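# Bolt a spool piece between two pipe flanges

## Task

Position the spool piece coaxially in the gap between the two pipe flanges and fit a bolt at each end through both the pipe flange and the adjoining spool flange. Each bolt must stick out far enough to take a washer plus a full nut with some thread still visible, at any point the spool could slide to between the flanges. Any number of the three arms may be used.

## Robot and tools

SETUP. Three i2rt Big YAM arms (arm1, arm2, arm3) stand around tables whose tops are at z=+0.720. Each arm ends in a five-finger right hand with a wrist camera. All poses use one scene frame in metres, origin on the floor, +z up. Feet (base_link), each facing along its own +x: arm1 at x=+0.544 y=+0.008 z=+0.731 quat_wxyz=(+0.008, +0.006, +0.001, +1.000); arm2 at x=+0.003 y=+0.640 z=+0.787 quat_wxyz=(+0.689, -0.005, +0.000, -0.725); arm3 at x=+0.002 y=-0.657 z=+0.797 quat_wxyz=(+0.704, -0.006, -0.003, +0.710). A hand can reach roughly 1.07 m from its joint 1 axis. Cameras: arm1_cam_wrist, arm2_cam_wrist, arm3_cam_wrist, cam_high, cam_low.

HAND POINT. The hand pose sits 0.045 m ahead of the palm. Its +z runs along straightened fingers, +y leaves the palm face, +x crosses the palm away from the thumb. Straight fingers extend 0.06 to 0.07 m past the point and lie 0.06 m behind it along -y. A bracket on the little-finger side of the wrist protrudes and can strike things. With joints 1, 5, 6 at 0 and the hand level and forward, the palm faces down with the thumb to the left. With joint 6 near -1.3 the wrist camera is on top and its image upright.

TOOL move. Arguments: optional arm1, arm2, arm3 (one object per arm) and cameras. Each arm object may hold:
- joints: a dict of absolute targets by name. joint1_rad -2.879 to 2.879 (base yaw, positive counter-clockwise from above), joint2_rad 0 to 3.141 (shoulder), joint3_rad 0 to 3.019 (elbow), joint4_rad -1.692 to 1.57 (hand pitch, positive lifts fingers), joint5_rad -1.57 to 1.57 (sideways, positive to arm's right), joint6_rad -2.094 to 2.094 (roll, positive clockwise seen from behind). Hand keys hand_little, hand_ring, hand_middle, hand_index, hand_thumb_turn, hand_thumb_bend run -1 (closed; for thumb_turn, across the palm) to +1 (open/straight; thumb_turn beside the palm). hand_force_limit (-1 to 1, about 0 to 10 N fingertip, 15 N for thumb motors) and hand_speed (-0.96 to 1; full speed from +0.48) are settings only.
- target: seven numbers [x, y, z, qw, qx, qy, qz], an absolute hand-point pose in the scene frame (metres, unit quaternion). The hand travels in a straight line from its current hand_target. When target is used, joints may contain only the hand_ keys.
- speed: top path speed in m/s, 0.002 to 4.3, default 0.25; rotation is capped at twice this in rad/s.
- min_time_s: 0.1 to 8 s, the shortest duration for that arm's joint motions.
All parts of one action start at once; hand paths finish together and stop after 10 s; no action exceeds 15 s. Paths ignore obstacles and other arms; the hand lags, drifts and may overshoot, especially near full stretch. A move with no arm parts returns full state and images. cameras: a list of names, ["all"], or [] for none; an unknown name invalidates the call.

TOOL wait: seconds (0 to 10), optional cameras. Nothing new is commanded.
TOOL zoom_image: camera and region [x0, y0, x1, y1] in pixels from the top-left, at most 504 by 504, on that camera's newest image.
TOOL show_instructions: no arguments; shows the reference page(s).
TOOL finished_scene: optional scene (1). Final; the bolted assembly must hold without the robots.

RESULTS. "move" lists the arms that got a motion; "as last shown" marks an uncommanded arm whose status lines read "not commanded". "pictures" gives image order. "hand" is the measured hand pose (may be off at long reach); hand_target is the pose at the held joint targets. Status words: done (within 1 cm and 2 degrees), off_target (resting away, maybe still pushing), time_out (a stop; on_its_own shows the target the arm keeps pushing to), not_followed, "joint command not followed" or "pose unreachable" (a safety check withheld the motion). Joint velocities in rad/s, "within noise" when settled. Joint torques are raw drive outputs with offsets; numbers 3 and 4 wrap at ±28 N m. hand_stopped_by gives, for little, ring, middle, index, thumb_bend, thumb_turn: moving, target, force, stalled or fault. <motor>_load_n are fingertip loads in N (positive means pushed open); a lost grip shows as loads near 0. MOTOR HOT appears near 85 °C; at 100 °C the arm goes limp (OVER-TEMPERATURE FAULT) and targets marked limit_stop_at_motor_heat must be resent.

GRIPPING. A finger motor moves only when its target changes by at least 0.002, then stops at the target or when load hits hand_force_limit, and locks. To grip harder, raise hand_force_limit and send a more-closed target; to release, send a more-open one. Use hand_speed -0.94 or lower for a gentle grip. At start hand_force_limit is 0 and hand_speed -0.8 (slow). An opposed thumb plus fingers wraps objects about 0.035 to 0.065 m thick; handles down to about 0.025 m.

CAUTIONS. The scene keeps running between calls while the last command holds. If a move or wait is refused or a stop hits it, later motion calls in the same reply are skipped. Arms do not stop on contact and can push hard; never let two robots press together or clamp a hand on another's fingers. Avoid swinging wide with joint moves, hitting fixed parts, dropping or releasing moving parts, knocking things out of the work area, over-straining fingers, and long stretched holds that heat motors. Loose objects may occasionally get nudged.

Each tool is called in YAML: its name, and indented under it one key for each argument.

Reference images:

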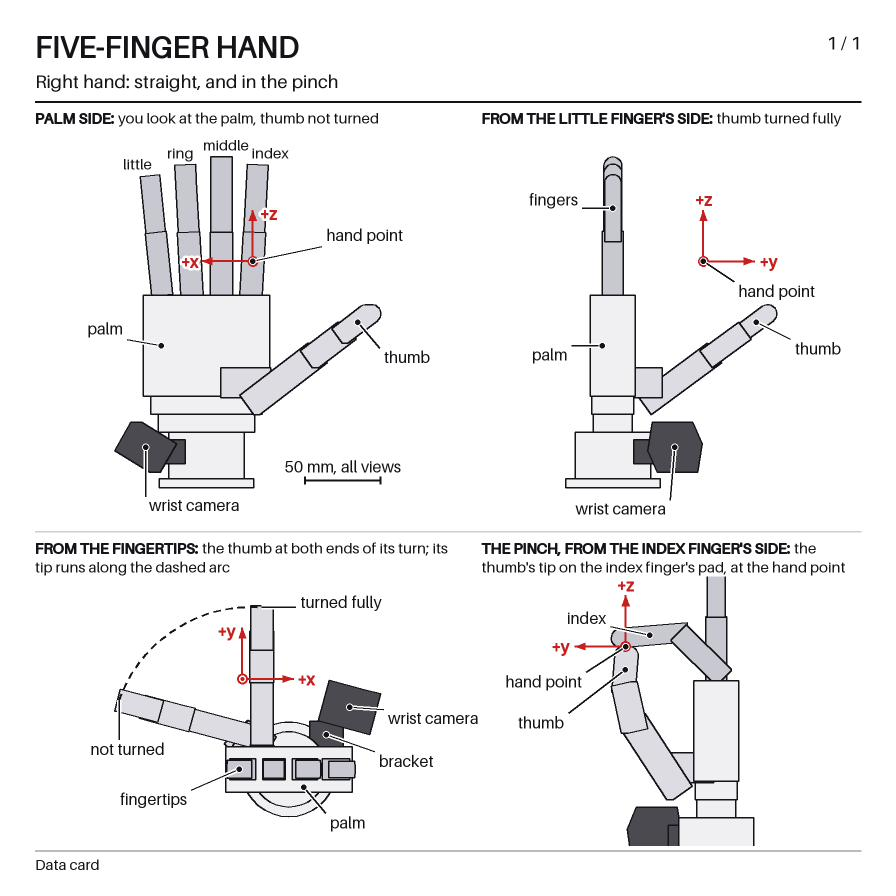

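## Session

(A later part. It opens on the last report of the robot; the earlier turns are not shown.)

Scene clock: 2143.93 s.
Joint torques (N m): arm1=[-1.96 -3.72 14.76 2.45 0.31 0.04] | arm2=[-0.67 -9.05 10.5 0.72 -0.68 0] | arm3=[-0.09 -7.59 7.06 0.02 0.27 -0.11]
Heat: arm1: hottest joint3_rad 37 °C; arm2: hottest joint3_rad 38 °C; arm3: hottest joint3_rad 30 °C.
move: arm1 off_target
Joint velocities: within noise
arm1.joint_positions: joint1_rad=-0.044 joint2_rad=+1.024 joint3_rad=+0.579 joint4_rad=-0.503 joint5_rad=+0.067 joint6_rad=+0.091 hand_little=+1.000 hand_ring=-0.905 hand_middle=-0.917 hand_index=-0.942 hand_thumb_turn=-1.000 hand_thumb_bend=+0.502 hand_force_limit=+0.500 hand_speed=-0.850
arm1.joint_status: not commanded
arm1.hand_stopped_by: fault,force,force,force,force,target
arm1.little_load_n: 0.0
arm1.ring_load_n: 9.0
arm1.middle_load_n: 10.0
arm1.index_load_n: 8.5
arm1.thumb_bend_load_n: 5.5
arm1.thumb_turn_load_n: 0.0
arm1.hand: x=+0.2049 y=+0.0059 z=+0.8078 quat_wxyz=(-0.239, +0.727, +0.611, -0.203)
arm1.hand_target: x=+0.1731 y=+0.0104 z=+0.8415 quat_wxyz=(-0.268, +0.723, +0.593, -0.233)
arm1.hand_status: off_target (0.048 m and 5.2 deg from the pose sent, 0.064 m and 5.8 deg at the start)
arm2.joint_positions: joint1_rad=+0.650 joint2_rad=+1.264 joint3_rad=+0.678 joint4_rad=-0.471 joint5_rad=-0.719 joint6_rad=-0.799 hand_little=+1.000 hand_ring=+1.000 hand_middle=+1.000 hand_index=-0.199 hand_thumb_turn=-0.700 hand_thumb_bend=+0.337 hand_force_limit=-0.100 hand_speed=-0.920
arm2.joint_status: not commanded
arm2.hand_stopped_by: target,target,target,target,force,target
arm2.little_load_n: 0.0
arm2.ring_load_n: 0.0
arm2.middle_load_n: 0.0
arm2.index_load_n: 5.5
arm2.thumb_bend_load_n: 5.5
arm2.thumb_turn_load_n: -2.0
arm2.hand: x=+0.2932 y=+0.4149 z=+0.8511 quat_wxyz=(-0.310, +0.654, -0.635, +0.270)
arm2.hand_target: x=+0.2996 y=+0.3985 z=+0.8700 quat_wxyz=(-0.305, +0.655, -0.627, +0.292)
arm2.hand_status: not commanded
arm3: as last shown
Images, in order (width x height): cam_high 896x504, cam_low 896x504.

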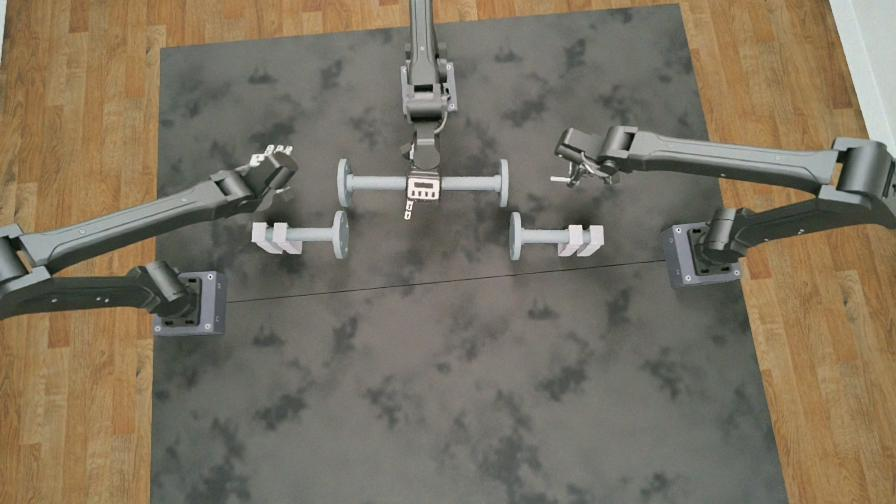

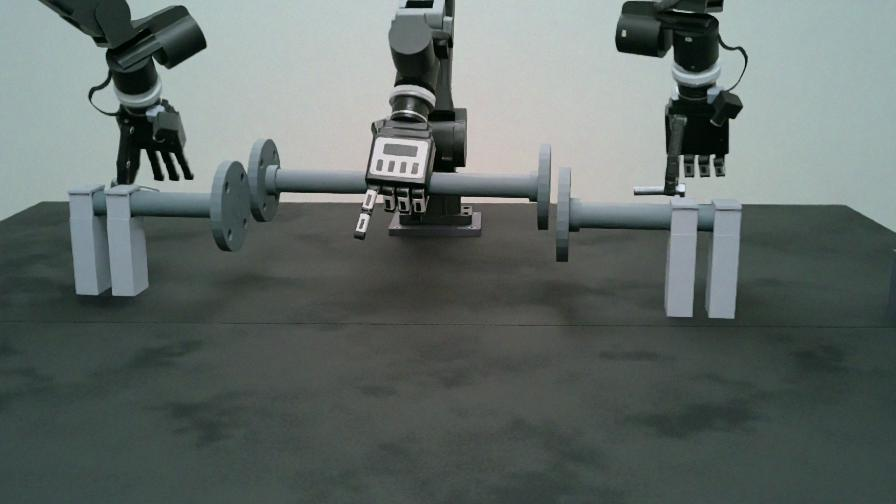

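move:
  arm1: {"target": [0.168, -0.0005, 0.833, -0.2684, 0.7228, 0.5927, -0.2326], "speed": 0.1}
  cameras: ["cam_high", "cam_low"]

zoom_image:
  camera: "cam_high"
  region: [320, 150, 400, 270]

zoom_image:
  camera: "cam_high"
  region: [460, 150, 540, 270]

zoom_image:
  camera: "cam_low"
  region: [200, 130, 300, 260]

zoom_image:
  camera: "cam_low"
  region: [510, 130, 610, 270]

Scene clock: 2248.60 s.
Joint torques (N m): arm1=[-1.49 -3.6 13.75 2.65 0.3 0] | arm2=[-0.5 -9.47 10.54 0.7 -0.67 0.02] | arm3=[-0.03 -7.47 7.19 0.02 0.24 -0.06]
Heat: arm1: hottest joint3_rad 37 °C; arm2: hottest joint3_rad 39 °C; arm3: hottest joint3_rad 30 °C.
move: arm1 off_target
Joint velocities: within noise
arm1.joint_positions: joint1_rad=-0.018 joint2_rad=+1.041 joint3_rad=+0.579 joint4_rad=-0.479 joint5_rad=+0.091 joint6_rad=+0.121 hand_little=+1.000 hand_ring=-0.905 hand_middle=-0.917 hand_index=-0.942 hand_thumb_turn=-1.000 hand_thumb_bend=+0.502 hand_force_limit=+0.500 hand_speed=-0.850
arm1.joint_status: not commanded
arm1.hand_stopped_by: fault,force,force,force,force,target
arm1.little_load_n: 0.0
arm1.ring_load_n: 9.0
arm1.middle_load_n: 10.0
arm1.index_load_n: 8.5
arm1.thumb_bend_load_n: 5.5
arm1.thumb_turn_load_n: 0.0
arm1.hand: x=+0.1987 y=+0.0007 z=+0.8051 quat_wxyz=(-0.244, +0.730, +0.605, -0.204)
arm1.hand_target: x=+0.1704 y=-0.0006 z=+0.8343 quat_wxyz=(-0.268, +0.723, +0.593, -0.233)
arm1.hand_status: off_target (0.042 m and 4.6 deg from the pose sent, 0.045 m and 5.2 deg at the start)
arm2, arm3: as last shown
arm2.thumb_turn_load_n: -1.5
arm3.middle_load_n: 0.5
Images, in order (width x height): cam_high 896x504, cam_low 896x504.

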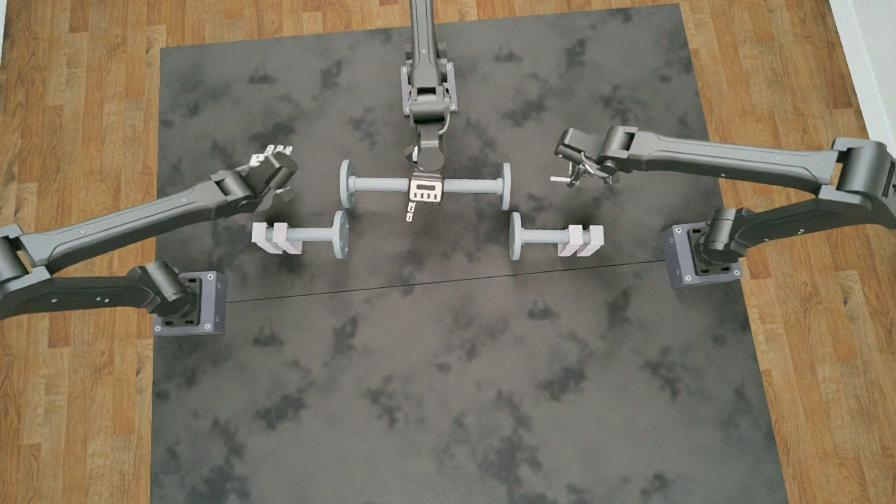

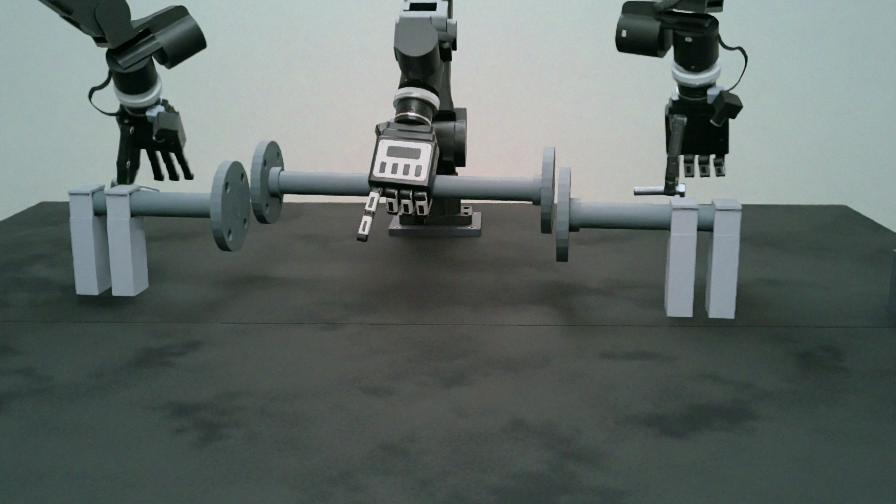

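Scaled by 4.200 from the camera's image (finer frame: 1280x720).

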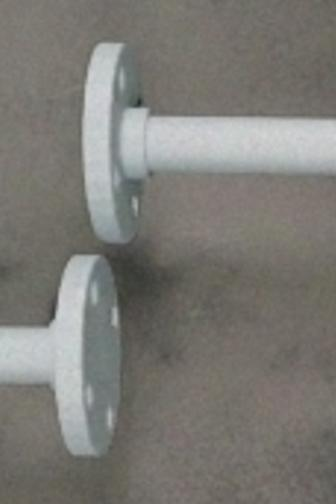

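Scaled by 4.200 from the camera's image (finer frame: 1280x720).

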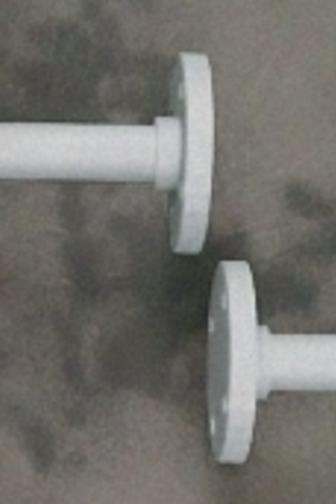

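Scaled by 3.877 from the camera's image (finer frame: 1280x720).

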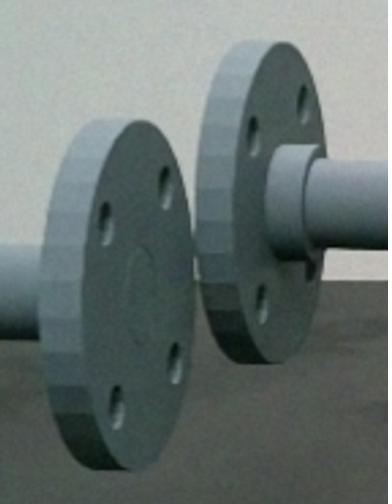

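Scaled by 3.600 from the camera's image (finer frame: 1280x720).

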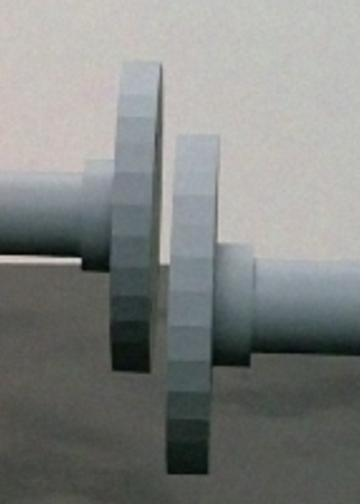

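move:
  arm1: {"target": [0.1665, -0.0075, 0.822, -0.2667, 0.7211, 0.5949, -0.2346], "speed": 0.1}
  cameras: ["cam_high", "cam_low"]

zoom_image:
  camera: "cam_high"
  region: [320, 150, 400, 270]

zoom_image:
  camera: "cam_high"
  region: [460, 150, 540, 270]

zoom_image:
  camera: "cam_low"
  region: [200, 130, 300, 260]

zoom_image:
  camera: "cam_low"
  region: [510, 130, 610, 270]

Scene clock: 2290.40 s.
Joint torques (N m): arm1=[-1.44 -4.07 12.23 2.63 0.34 0.07] | arm2=[-0.67 -9.52 10.48 0.61 -0.69 0.01] | arm3=[-0.62 -7.41 7.1 -0.16 0.26 -0.08]
Heat: arm1: hottest joint3_rad 37 °C; arm2: hottest joint3_rad 39 °C; arm3: hottest joint3_rad 30 °C.
move: arm1 off_target
Joint velocities: within noise
arm1.joint_positions: joint1_rad=+0.001 joint2_rad=+1.067 joint3_rad=+0.579 joint4_rad=-0.438 joint5_rad=+0.098 joint6_rad=+0.133 hand_little=+1.000 hand_ring=-0.905 hand_middle=-0.917 hand_index=-0.942 hand_thumb_turn=-1.000 hand_thumb_bend=+0.502 hand_force_limit=+0.500 hand_speed=-0.850
arm1.joint_status: not commanded
arm1.hand_stopped_by: fault,force,force,force,force,target
arm1.little_load_n: 0.0
arm1.ring_load_n: 9.0
arm1.middle_load_n: 10.0
arm1.index_load_n: 9.0
arm1.thumb_bend_load_n: 5.5
arm1.thumb_turn_load_n: 0.0
arm1.hand: x=+0.1898 y=-0.0053 z=+0.8019 quat_wxyz=(-0.248, +0.726, +0.605, -0.211)
arm1.hand_target: x=+0.1679 y=-0.0075 z=+0.8229 quat_wxyz=(-0.267, +0.721, +0.595, -0.235)
arm1.hand_status: off_target (0.031 m and 3.7 deg from the pose sent, 0.037 m and 4.7 deg at the start)
arm2, arm3: as last shown
arm2.thumb_turn_load_n: -2.0
arm3.middle_load_n: 0.0
arm3.thumb_turn_load_n: 2.5
Images, in order (width x height): cam_high 896x504, cam_low 896x504.

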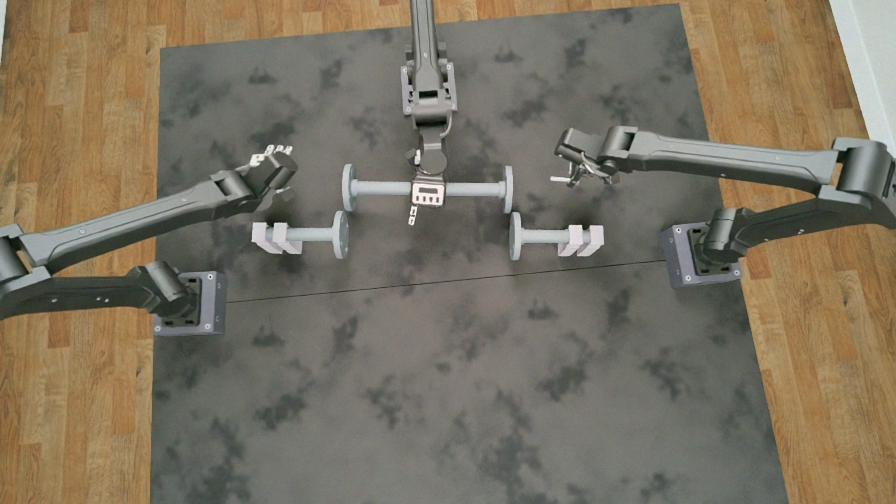

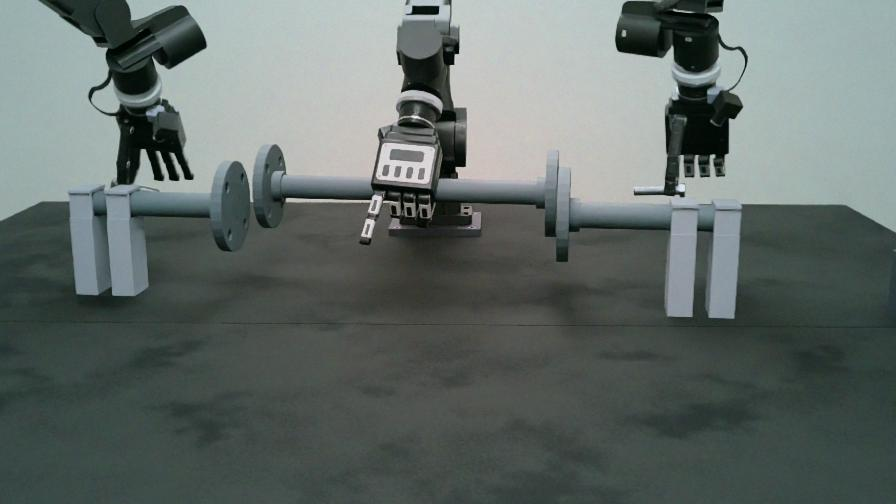

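Scaled by 4.200 from the camera's image (finer frame: 1280x720).

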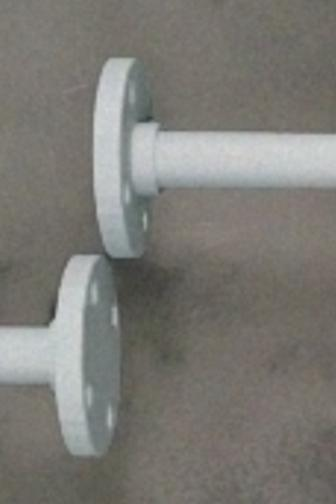

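Scaled by 4.200 from the camera's image (finer frame: 1280x720).

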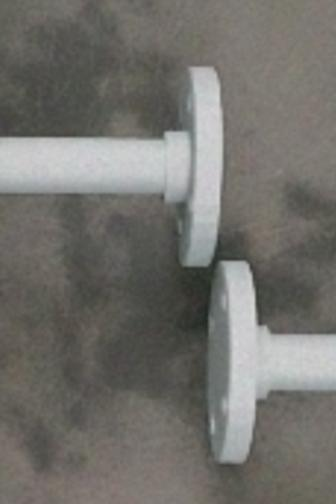

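Scaled by 3.877 from the camera's image (finer frame: 1280x720).

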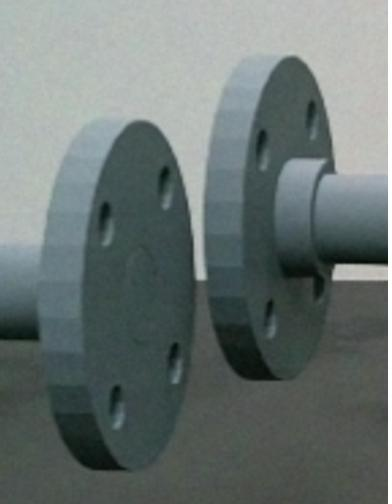

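Scaled by 3.600 from the camera's image (finer frame: 1280x720).

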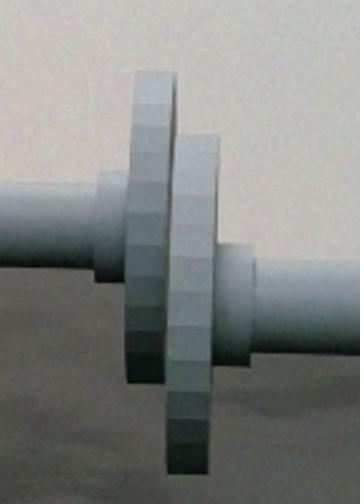

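move:
  arm1: {"target": [0.132, -0.0046, 0.823, -0.2664, 0.7200, 0.5961, -0.2351], "speed": 0.08}
  cameras: ["cam_high", "cam_low"]

zoom_image:
  camera: "cam_high"
  region: [320, 150, 400, 270]

zoom_image:
  camera: "cam_high"
  region: [460, 150, 540, 270]

zoom_image:
  camera: "cam_low"
  region: [200, 130, 300, 260]

zoom_image:
  camera: "cam_low"
  region: [510, 130, 610, 270]

Scene clock: 2332.70 s.
Joint torques (N m): arm1=[-2.08 -5.19 14.06 2.61 0 -0.07] | arm2=[-0.67 -9.05 10.59 0.77 -0.62 -0.03] | arm3=[-0.85 -7.59 7.19 -0.09 0.29 -0.06]
Heat: arm1: hottest joint3_rad 36 °C; arm2: hottest joint3_rad 39 °C; arm3: hottest joint3_rad 30 °C.
move: arm1 off_target
Joint velocities: within noise
arm1.joint_positions: joint1_rad=+0.001 joint2_rad=+1.170 joint3_rad=+0.631 joint4_rad=-0.408 joint5_rad=+0.098 joint6_rad=+0.133 hand_little=+1.000 hand_ring=-0.905 hand_middle=-0.917 hand_index=-0.942 hand_thumb_turn=-1.000 hand_thumb_bend=+0.502 hand_force_limit=+0.500 hand_speed=-0.850
arm1.joint_status: not commanded
arm1.hand_stopped_by: fault,force,force,force,force,target
arm1.little_load_n: 0.0
arm1.ring_load_n: 9.0
arm1.middle_load_n: 10.0
arm1.index_load_n: 9.0
arm1.thumb_bend_load_n: 5.5
arm1.thumb_turn_load_n: 0.0
arm1.hand: x=+0.1665 y=-0.0050 z=+0.7934 quat_wxyz=(-0.241, +0.729, +0.608, -0.204)
arm1.hand_target: x=+0.1347 y=-0.0045 z=+0.8245 quat_wxyz=(-0.267, +0.720, +0.596, -0.235)
arm1.hand_status: off_target (0.045 m and 4.9 deg from the pose sent, 0.062 m and 3.7 deg at the start)
arm2, arm3: as last shown
arm2.thumb_turn_load_n: -1.5
arm3.little_load_n: 0.5
Images, in order (width x height): cam_high 896x504, cam_low 896x504.

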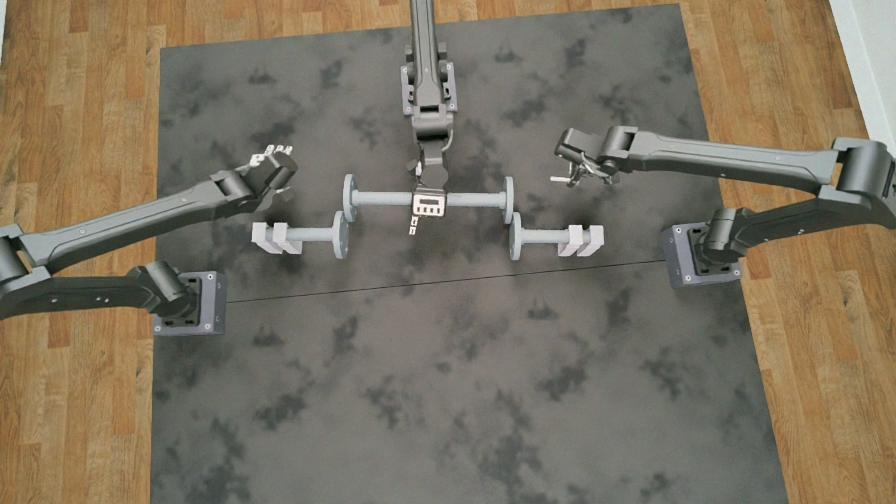

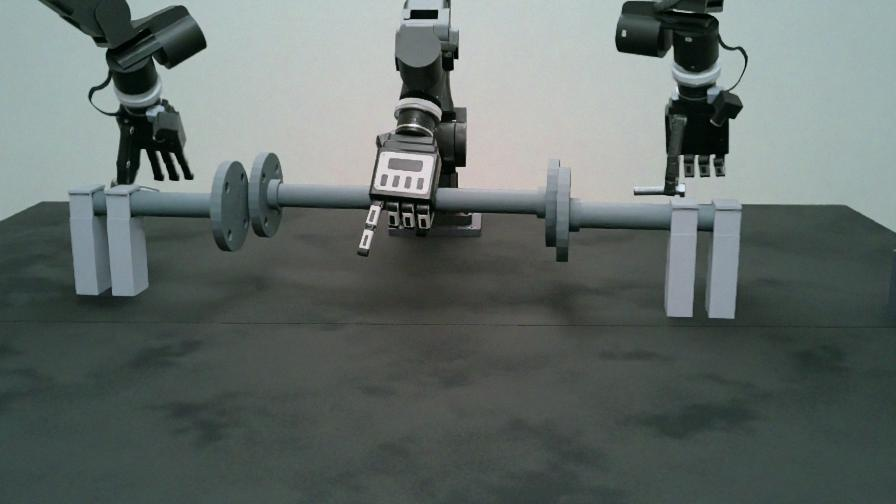

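Scaled by 4.200 from the camera's image (finer frame: 1280x720).

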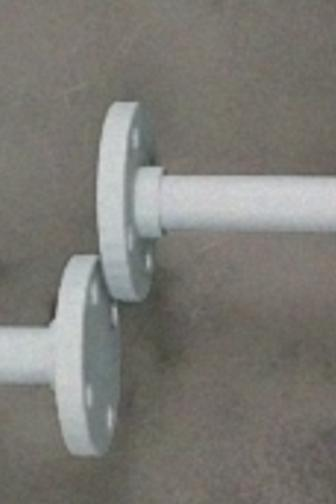

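Scaled by 4.200 from the camera's image (finer frame: 1280x720).

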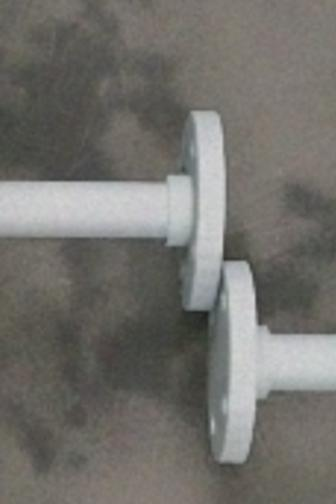

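Scaled by 3.877 from the camera's image (finer frame: 1280x720).

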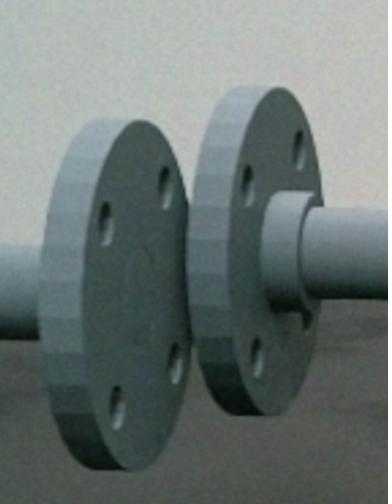

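Scaled by 3.600 from the camera's image (finer frame: 1280x720).

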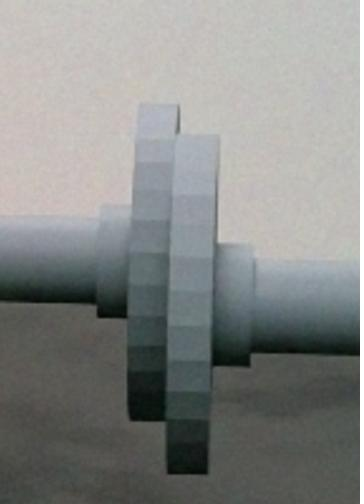

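move:
  arm1: {"target": [0.105, 0.0005, 0.826, -0.2664, 0.7200, 0.5961, -0.2351], "speed": 0.08}
  cameras: ["cam_high", "cam_low"]

zoom_image:
  camera: "cam_high"
  region: [320, 150, 400, 270]

zoom_image:
  camera: "cam_high"
  region: [460, 150, 540, 270]

zoom_image:
  camera: "cam_low"
  region: [200, 130, 300, 260]

zoom_image:
  camera: "cam_low"
  region: [510, 130, 610, 270]

Scene clock: 2358.00 s.
Joint torques (N m): arm1=[-2.49 -6.36 14.16 2.55 -0.03 -0.15] | arm2=[-0.91 -8.12 10.47 0.85 -0.71 -0.05] | arm3=[-0.85 -7.71 7.05 -0.02 0.25 -0.05]
Heat: arm1: hottest joint3_rad 38 °C; arm2: hottest joint3_rad 39 °C; arm3: hottest joint3_rad 30 °C.
move: arm1 off_target
Joint velocities: within noise
arm1.joint_positions: joint1_rad=-0.006 joint2_rad=+1.244 joint3_rad=+0.696 joint4_rad=-0.399 joint5_rad=+0.091 joint6_rad=+0.132 hand_little=+1.000 hand_ring=-0.905 hand_middle=-0.917 hand_index=-0.942 hand_thumb_turn=-1.000 hand_thumb_bend=+0.502 hand_force_limit=+0.500 hand_speed=-0.850
arm1.joint_status: not commanded
arm1.hand_stopped_by: fault,force,force,force,force,target
arm1.little_load_n: 0.5
arm1.ring_load_n: 9.0
arm1.middle_load_n: 10.0
arm1.index_load_n: 8.5
arm1.thumb_bend_load_n: 5.5
arm1.thumb_turn_load_n: 0.0
arm1.hand: x=+0.1402 y=-0.0030 z=+0.7962 quat_wxyz=(-0.240, +0.730, +0.606, -0.205)
arm1.hand_target: x=+0.1078 y=+0.0005 z=+0.8274 quat_wxyz=(-0.267, +0.720, +0.596, -0.235)
arm1.hand_status: off_target (0.046 m and 4.9 deg from the pose sent, 0.070 m and 4.9 deg at the start)
arm2, arm3: as last shown
arm2.thumb_turn_load_n: -2.0
Images, in order (width x height): cam_high 896x504, cam_low 896x504.

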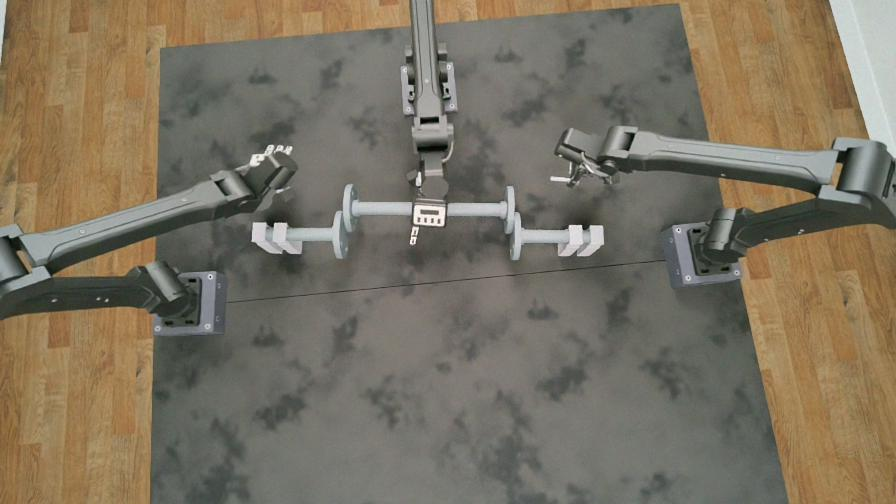

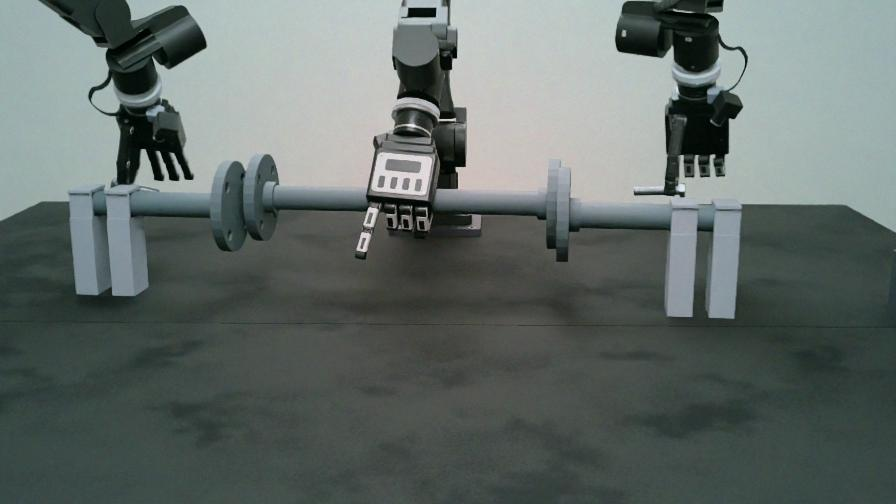

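Scaled by 4.200 from the camera's image (finer frame: 1280x720).

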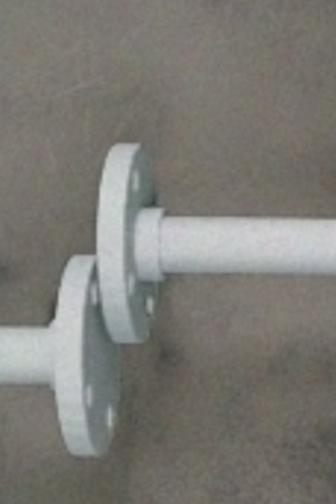

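Scaled by 4.200 from the camera's image (finer frame: 1280x720).

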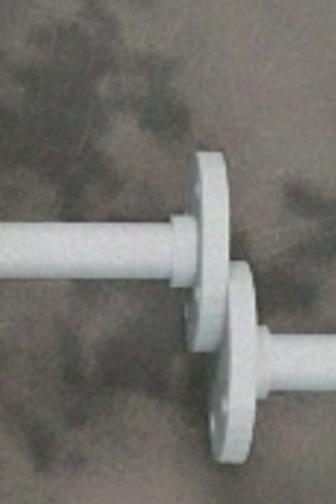

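Scaled by 3.877 from the camera's image (finer frame: 1280x720).

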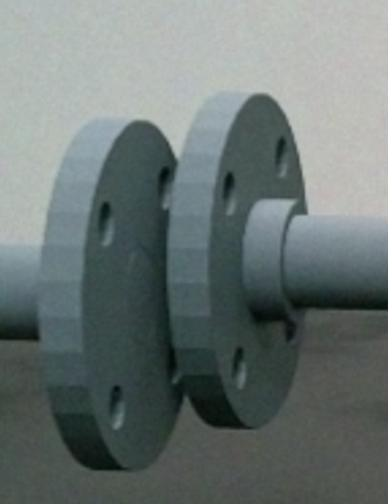

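Scaled by 3.600 from the camera's image (finer frame: 1280x720).

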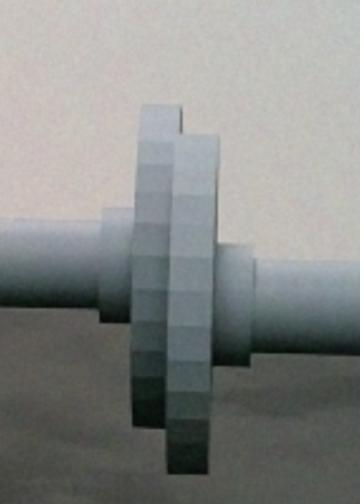

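move:
  arm1: {"target": [0.103, 0.0070, 0.826, -0.2664, 0.7200, 0.5961, -0.2351], "speed": 0.08}
  cameras: ["cam_high", "cam_low"]

zoom_image:
  camera: "cam_high"
  region: [320, 150, 400, 270]

zoom_image:
  camera: "cam_high"
  region: [460, 150, 540, 270]

Scene clock: 2374.47 s.
Joint torques (N m): arm1=[-2.08 -6.12 14.17 2.63 0.03 -0.17] | arm2=[-0.67 -9.11 10.54 0.77 -0.67 -0.07] | arm3=[-0.91 -8.12 7.08 -0.05 0.25 -0.07]
Heat: arm1: hottest joint3_rad 37 °C; arm2: hottest joint3_rad 39 °C; arm3: hottest joint3_rad 30 °C.
move: arm1 off_target
Joint velocities: within noise
arm1.joint_positions: joint1_rad=-0.024 joint2_rad=+1.251 joint3_rad=+0.701 joint4_rad=-0.397 joint5_rad=+0.079 joint6_rad=+0.121 hand_little=+1.000 hand_ring=-0.905 hand_middle=-0.917 hand_index=-0.942 hand_thumb_turn=-1.000 hand_thumb_bend=+0.502 hand_force_limit=+0.500 hand_speed=-0.850
arm1.joint_status: not commanded
arm1.hand_stopped_by: fault,force,force,force,force,target
arm1.little_load_n: 0.0
arm1.ring_load_n: 9.0
arm1.middle_load_n: 10.0
arm1.index_load_n: 8.5
arm1.thumb_bend_load_n: 5.5
arm1.thumb_turn_load_n: 0.0
arm1.hand: x=+0.1381 y=+0.0027 z=+0.7962 quat_wxyz=(-0.239, +0.731, +0.605, -0.206)
arm1.hand_target: x=+0.1059 y=+0.0070 z=+0.8273 quat_wxyz=(-0.267, +0.720, +0.596, -0.235)
arm1.hand_status: off_target (0.046 m and 4.9 deg from the pose sent, 0.049 m and 4.9 deg at the start)
arm2, arm3: as last shown
arm3.little_load_n: 0.0
Images, in order (width x height): cam_high 896x504, cam_low 896x504.

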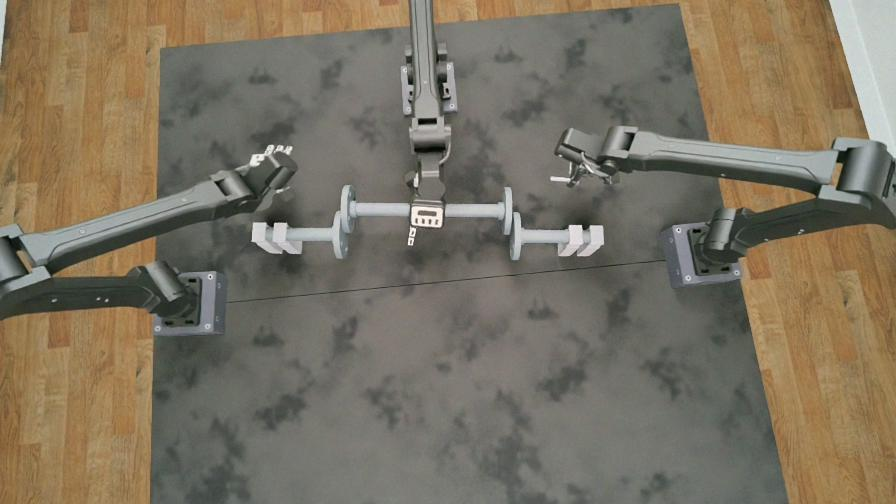

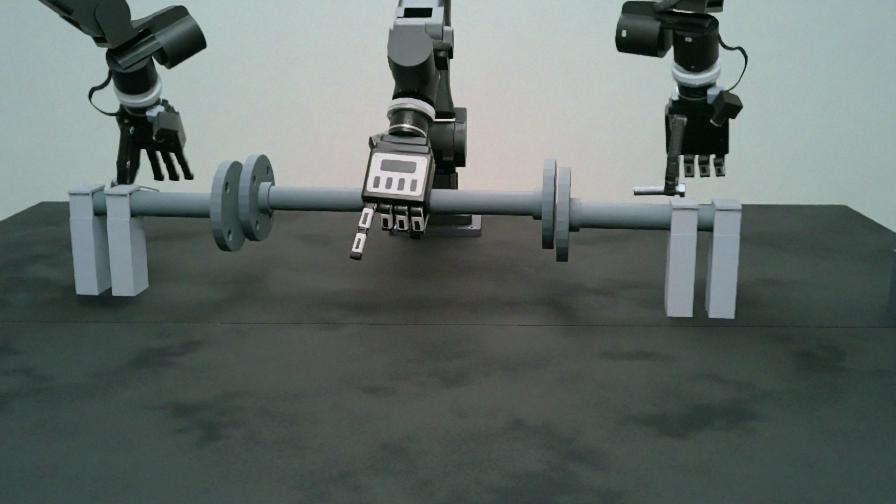

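Scaled by 4.200 from the camera's image (finer frame: 1280x720).

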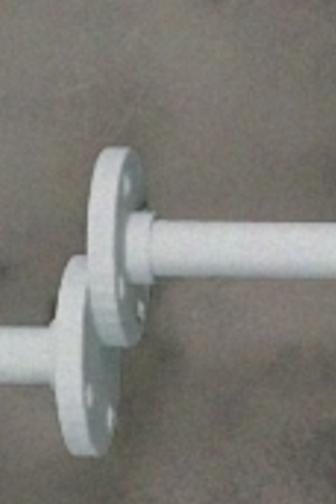

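Scaled by 4.200 from the camera's image (finer frame: 1280x720).

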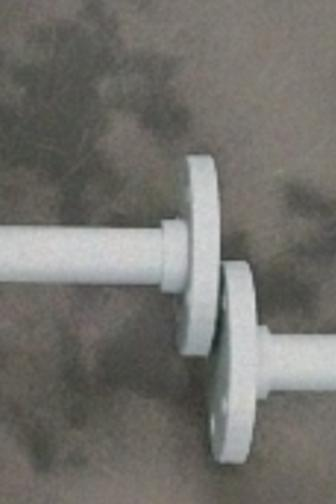

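move:
  arm1: {"target": [0.0745, 0.0065, 0.8255, -0.2664, 0.7200, 0.5961, -0.2351], "speed": 0.08}
  cameras: ["cam_high", "cam_low"]

zoom_image:
  camera: "cam_high"
  region: [320, 150, 400, 270]

zoom_image:
  camera: "cam_high"
  region: [460, 150, 540, 270]

zoom_image:
  camera: "cam_low"
  region: [200, 130, 300, 260]

zoom_image:
  camera: "cam_low"
  region: [510, 130, 610, 270]

Scene clock: 2383.77 s.
Joint torques (N m): arm1=[-1.73 -7.82 14.12 2.65 0.06 -0.16] | arm2=[-0.38 -9.05 10.54 0.83 -0.66 -0.04] | arm3=[-0.56 -7.94 7.06 -0.16 0.28 -0.06]
Heat: arm1: hottest joint3_rad 37 °C; arm2: hottest joint3_rad 39 °C; arm3: hottest joint3_rad 30 °C.
move: arm1 off_target
Joint velocities: within noise
arm1.joint_positions: joint1_rad=-0.024 joint2_rad=+1.331 joint3_rad=+0.770 joint4_rad=-0.385 joint5_rad=+0.079 joint6_rad=+0.120 hand_little=+1.000 hand_ring=-0.905 hand_middle=-0.917 hand_index=-0.942 hand_thumb_turn=-1.000 hand_thumb_bend=+0.502 hand_force_limit=+0.500 hand_speed=-0.850
arm1.joint_status: not commanded
arm1.hand_stopped_by: fault,force,force,force,force,target
arm1.little_load_n: 0.0
arm1.ring_load_n: 9.0
arm1.middle_load_n: 10.0
arm1.index_load_n: 8.5
arm1.thumb_bend_load_n: 5.5
arm1.thumb_turn_load_n: 0.0
arm1.hand: x=+0.1099 y=+0.0037 z=+0.7958 quat_wxyz=(-0.239, +0.731, +0.606, -0.206)
arm1.hand_target: x=+0.0773 y=+0.0064 z=+0.8270 quat_wxyz=(-0.267, +0.720, +0.596, -0.235)
arm1.hand_status: off_target (0.046 m and 4.9 deg from the pose sent, 0.070 m and 4.9 deg at the start)
arm2: as last shown
arm2.ring_load_n: 0.5
arm3.joint_positions: joint1_rad=-0.512 joint2_rad=+1.372 joint3_rad=+0.867 joint4_rad=-0.941 joint5_rad=+0.496 joint6_rad=+1.308 hand_little=-1.000 hand_ring=-1.000 hand_middle=-0.990 hand_index=-0.400 hand_thumb_turn=-0.700 hand_thumb_bend=+0.552 hand_force_limit=-0.100 hand_speed=-0.900
arm3.joint_status: not commanded
arm3.hand_stopped_by: target,target,target,target,force,target
arm3.little_load_n: 0.0
arm3.ring_load_n: 0.0
arm3.middle_load_n: 0.0
arm3.index_load_n: 2.5
arm3.thumb_bend_load_n: 6.5
arm3.thumb_turn_load_n: 2.5
arm3.hand: x=+0.2228 y=-0.3260 z=+0.8561 quat_wxyz=(-0.155, +0.584, -0.769, +0.208)
arm3.hand_target: x=+0.2242 y=-0.3300 z=+0.8599 quat_wxyz=(-0.156, +0.583, -0.770, +0.206)
arm3.hand_status: not commanded
Images, in order (width x height): cam_high 896x504, cam_low 896x504.

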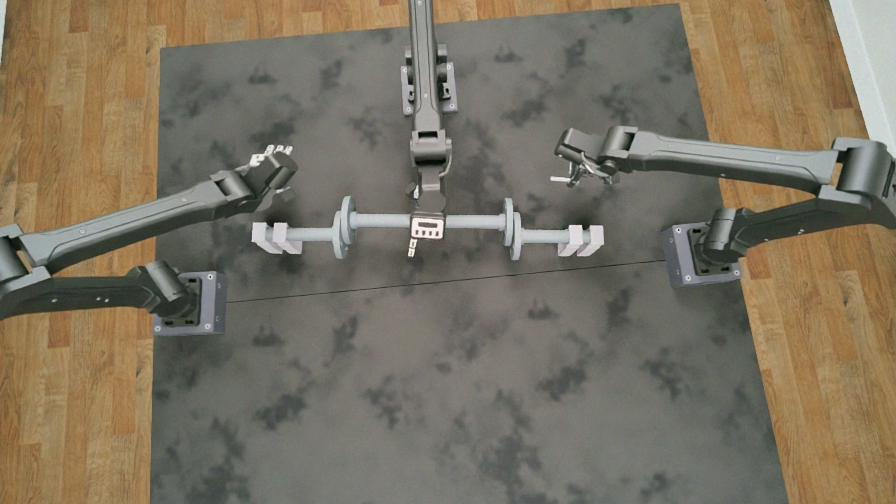

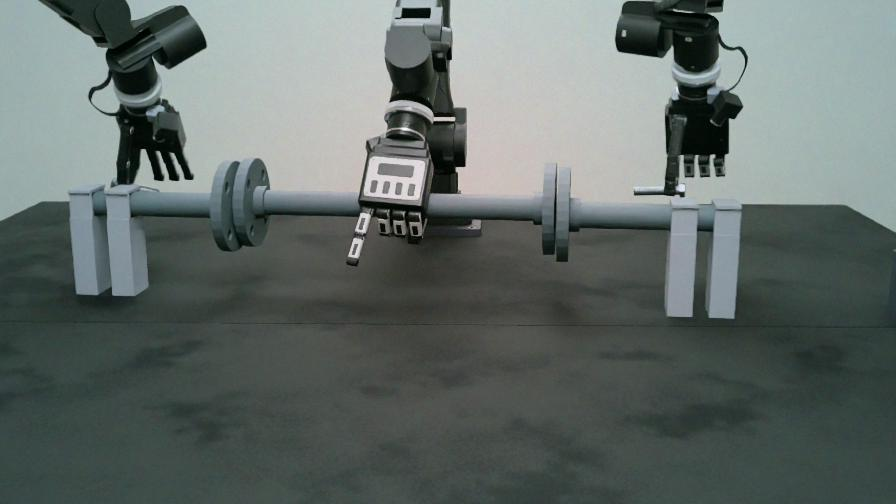

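Scaled by 4.200 from the camera's image (finer frame: 1280x720).

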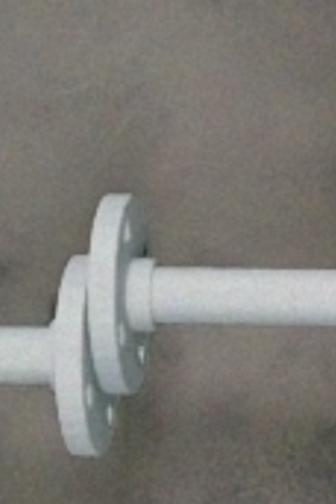

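Scaled by 4.200 from the camera's image (finer frame: 1280x720).

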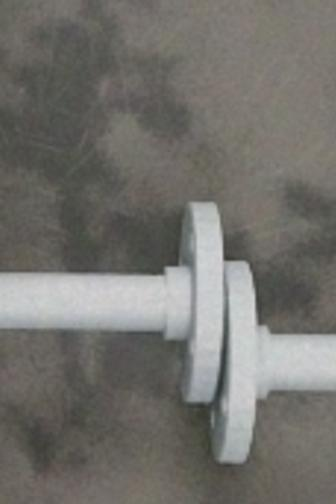

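Scaled by 3.877 from the camera's image (finer frame: 1280x720).

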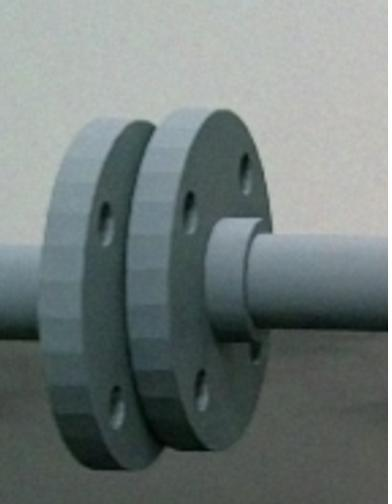

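Scaled by 3.600 from the camera's image (finer frame: 1280x720).

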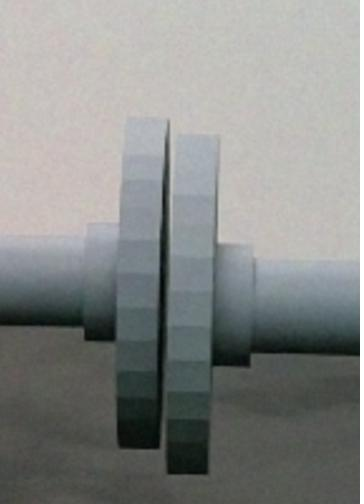

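move:
  arm1: {"target": [0.0445, 0.0080, 0.826, -0.2671, 0.7180, 0.5986, -0.2341], "speed": 0.08}
  cameras: ["cam_high", "cam_low"]

zoom_image:
  camera: "cam_high"
  region: [320, 150, 400, 270]

zoom_image:
  camera: "cam_high"
  region: [460, 150, 540, 270]

zoom_image:
  camera: "cam_low"
  region: [200, 130, 300, 260]

zoom_image:
  camera: "cam_low"
  region: [510, 130, 610, 270]

Scene clock: 2410.30 s.
Joint torques (N m): arm1=[-1.26 -8.53 14.09 2.56 0.13 -0.17] | arm2=[-0.5 -9 10.55 0.83 -0.72 -0.03] | arm3=[-0.56 -8.23 7.05 -0.02 0.27 -0.06]
Heat: arm1: hottest joint3_rad 37 °C; arm2: hottest joint3_rad 39 °C; arm3: hottest joint3_rad 30 °C.
move: arm1 off_target
Joint velocities: within noise
arm1.joint_positions: joint1_rad=-0.024 joint2_rad=+1.411 joint3_rad=+0.848 joint4_rad=-0.384 joint5_rad=+0.079 joint6_rad=+0.118 hand_little=+1.000 hand_ring=-0.905 hand_middle=-0.917 hand_index=-0.942 hand_thumb_turn=-1.000 hand_thumb_bend=+0.502 hand_force_limit=+0.500 hand_speed=-0.850
arm1.joint_status: not commanded
arm1.hand_stopped_by: fault,force,force,force,force,target
arm1.little_load_n: 0.0
arm1.ring_load_n: 9.0
arm1.middle_load_n: 10.0
arm1.index_load_n: 9.0
arm1.thumb_bend_load_n: 5.0
arm1.thumb_turn_load_n: 0.0
arm1.hand: x=+0.0797 y=+0.0051 z=+0.7962 quat_wxyz=(-0.239, +0.730, +0.607, -0.205)
arm1.hand_target: x=+0.0473 y=+0.0078 z=+0.8275 quat_wxyz=(-0.267, +0.718, +0.599, -0.234)
arm1.hand_status: off_target (0.046 m and 4.9 deg from the pose sent, 0.072 m and 4.9 deg at the start)
arm2, arm3: as last shown
arm2.ring_load_n: 0.0
arm2.index_load_n: 6.0
arm2.thumb_bend_load_n: 5.0
arm2.thumb_turn_load_n: -1.5
arm3.little_load_n: 0.5
Images, in order (width x height): cam_high 896x504, cam_low 896x504.

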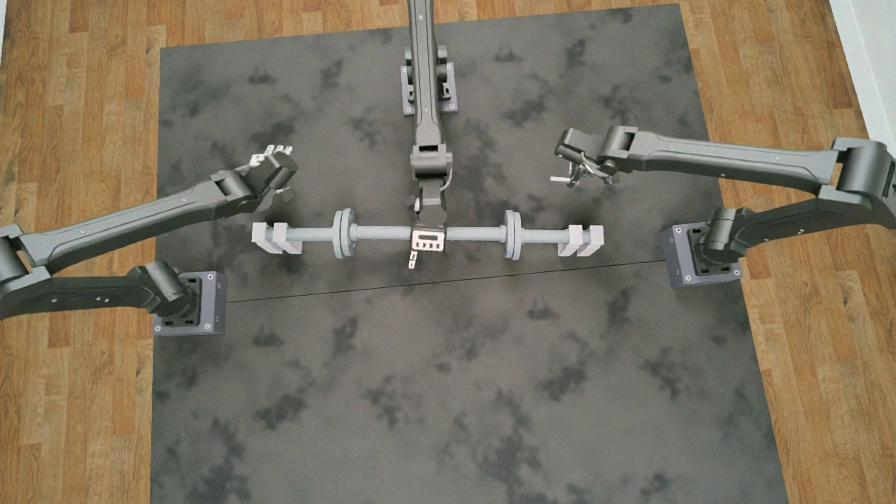

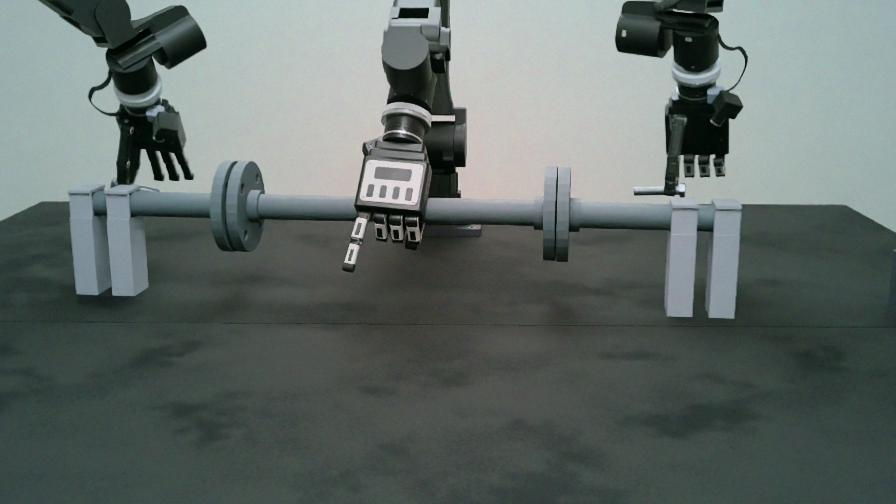

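Scaled by 4.200 from the camera's image (finer frame: 1280x720).

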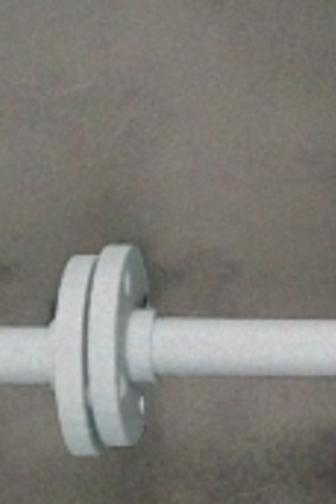

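Scaled by 4.200 from the camera's image (finer frame: 1280x720).

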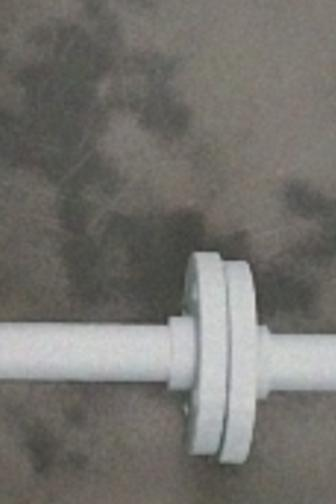

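Scaled by 3.877 from the camera's image (finer frame: 1280x720).

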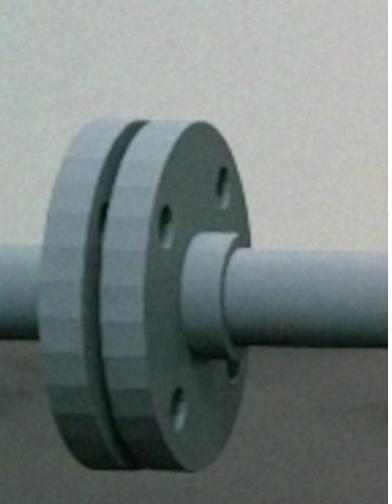

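Scaled by 3.600 from the camera's image (finer frame: 1280x720).

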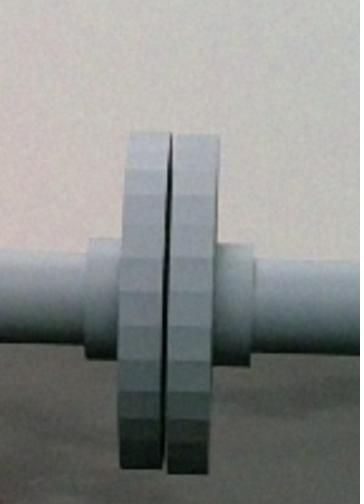

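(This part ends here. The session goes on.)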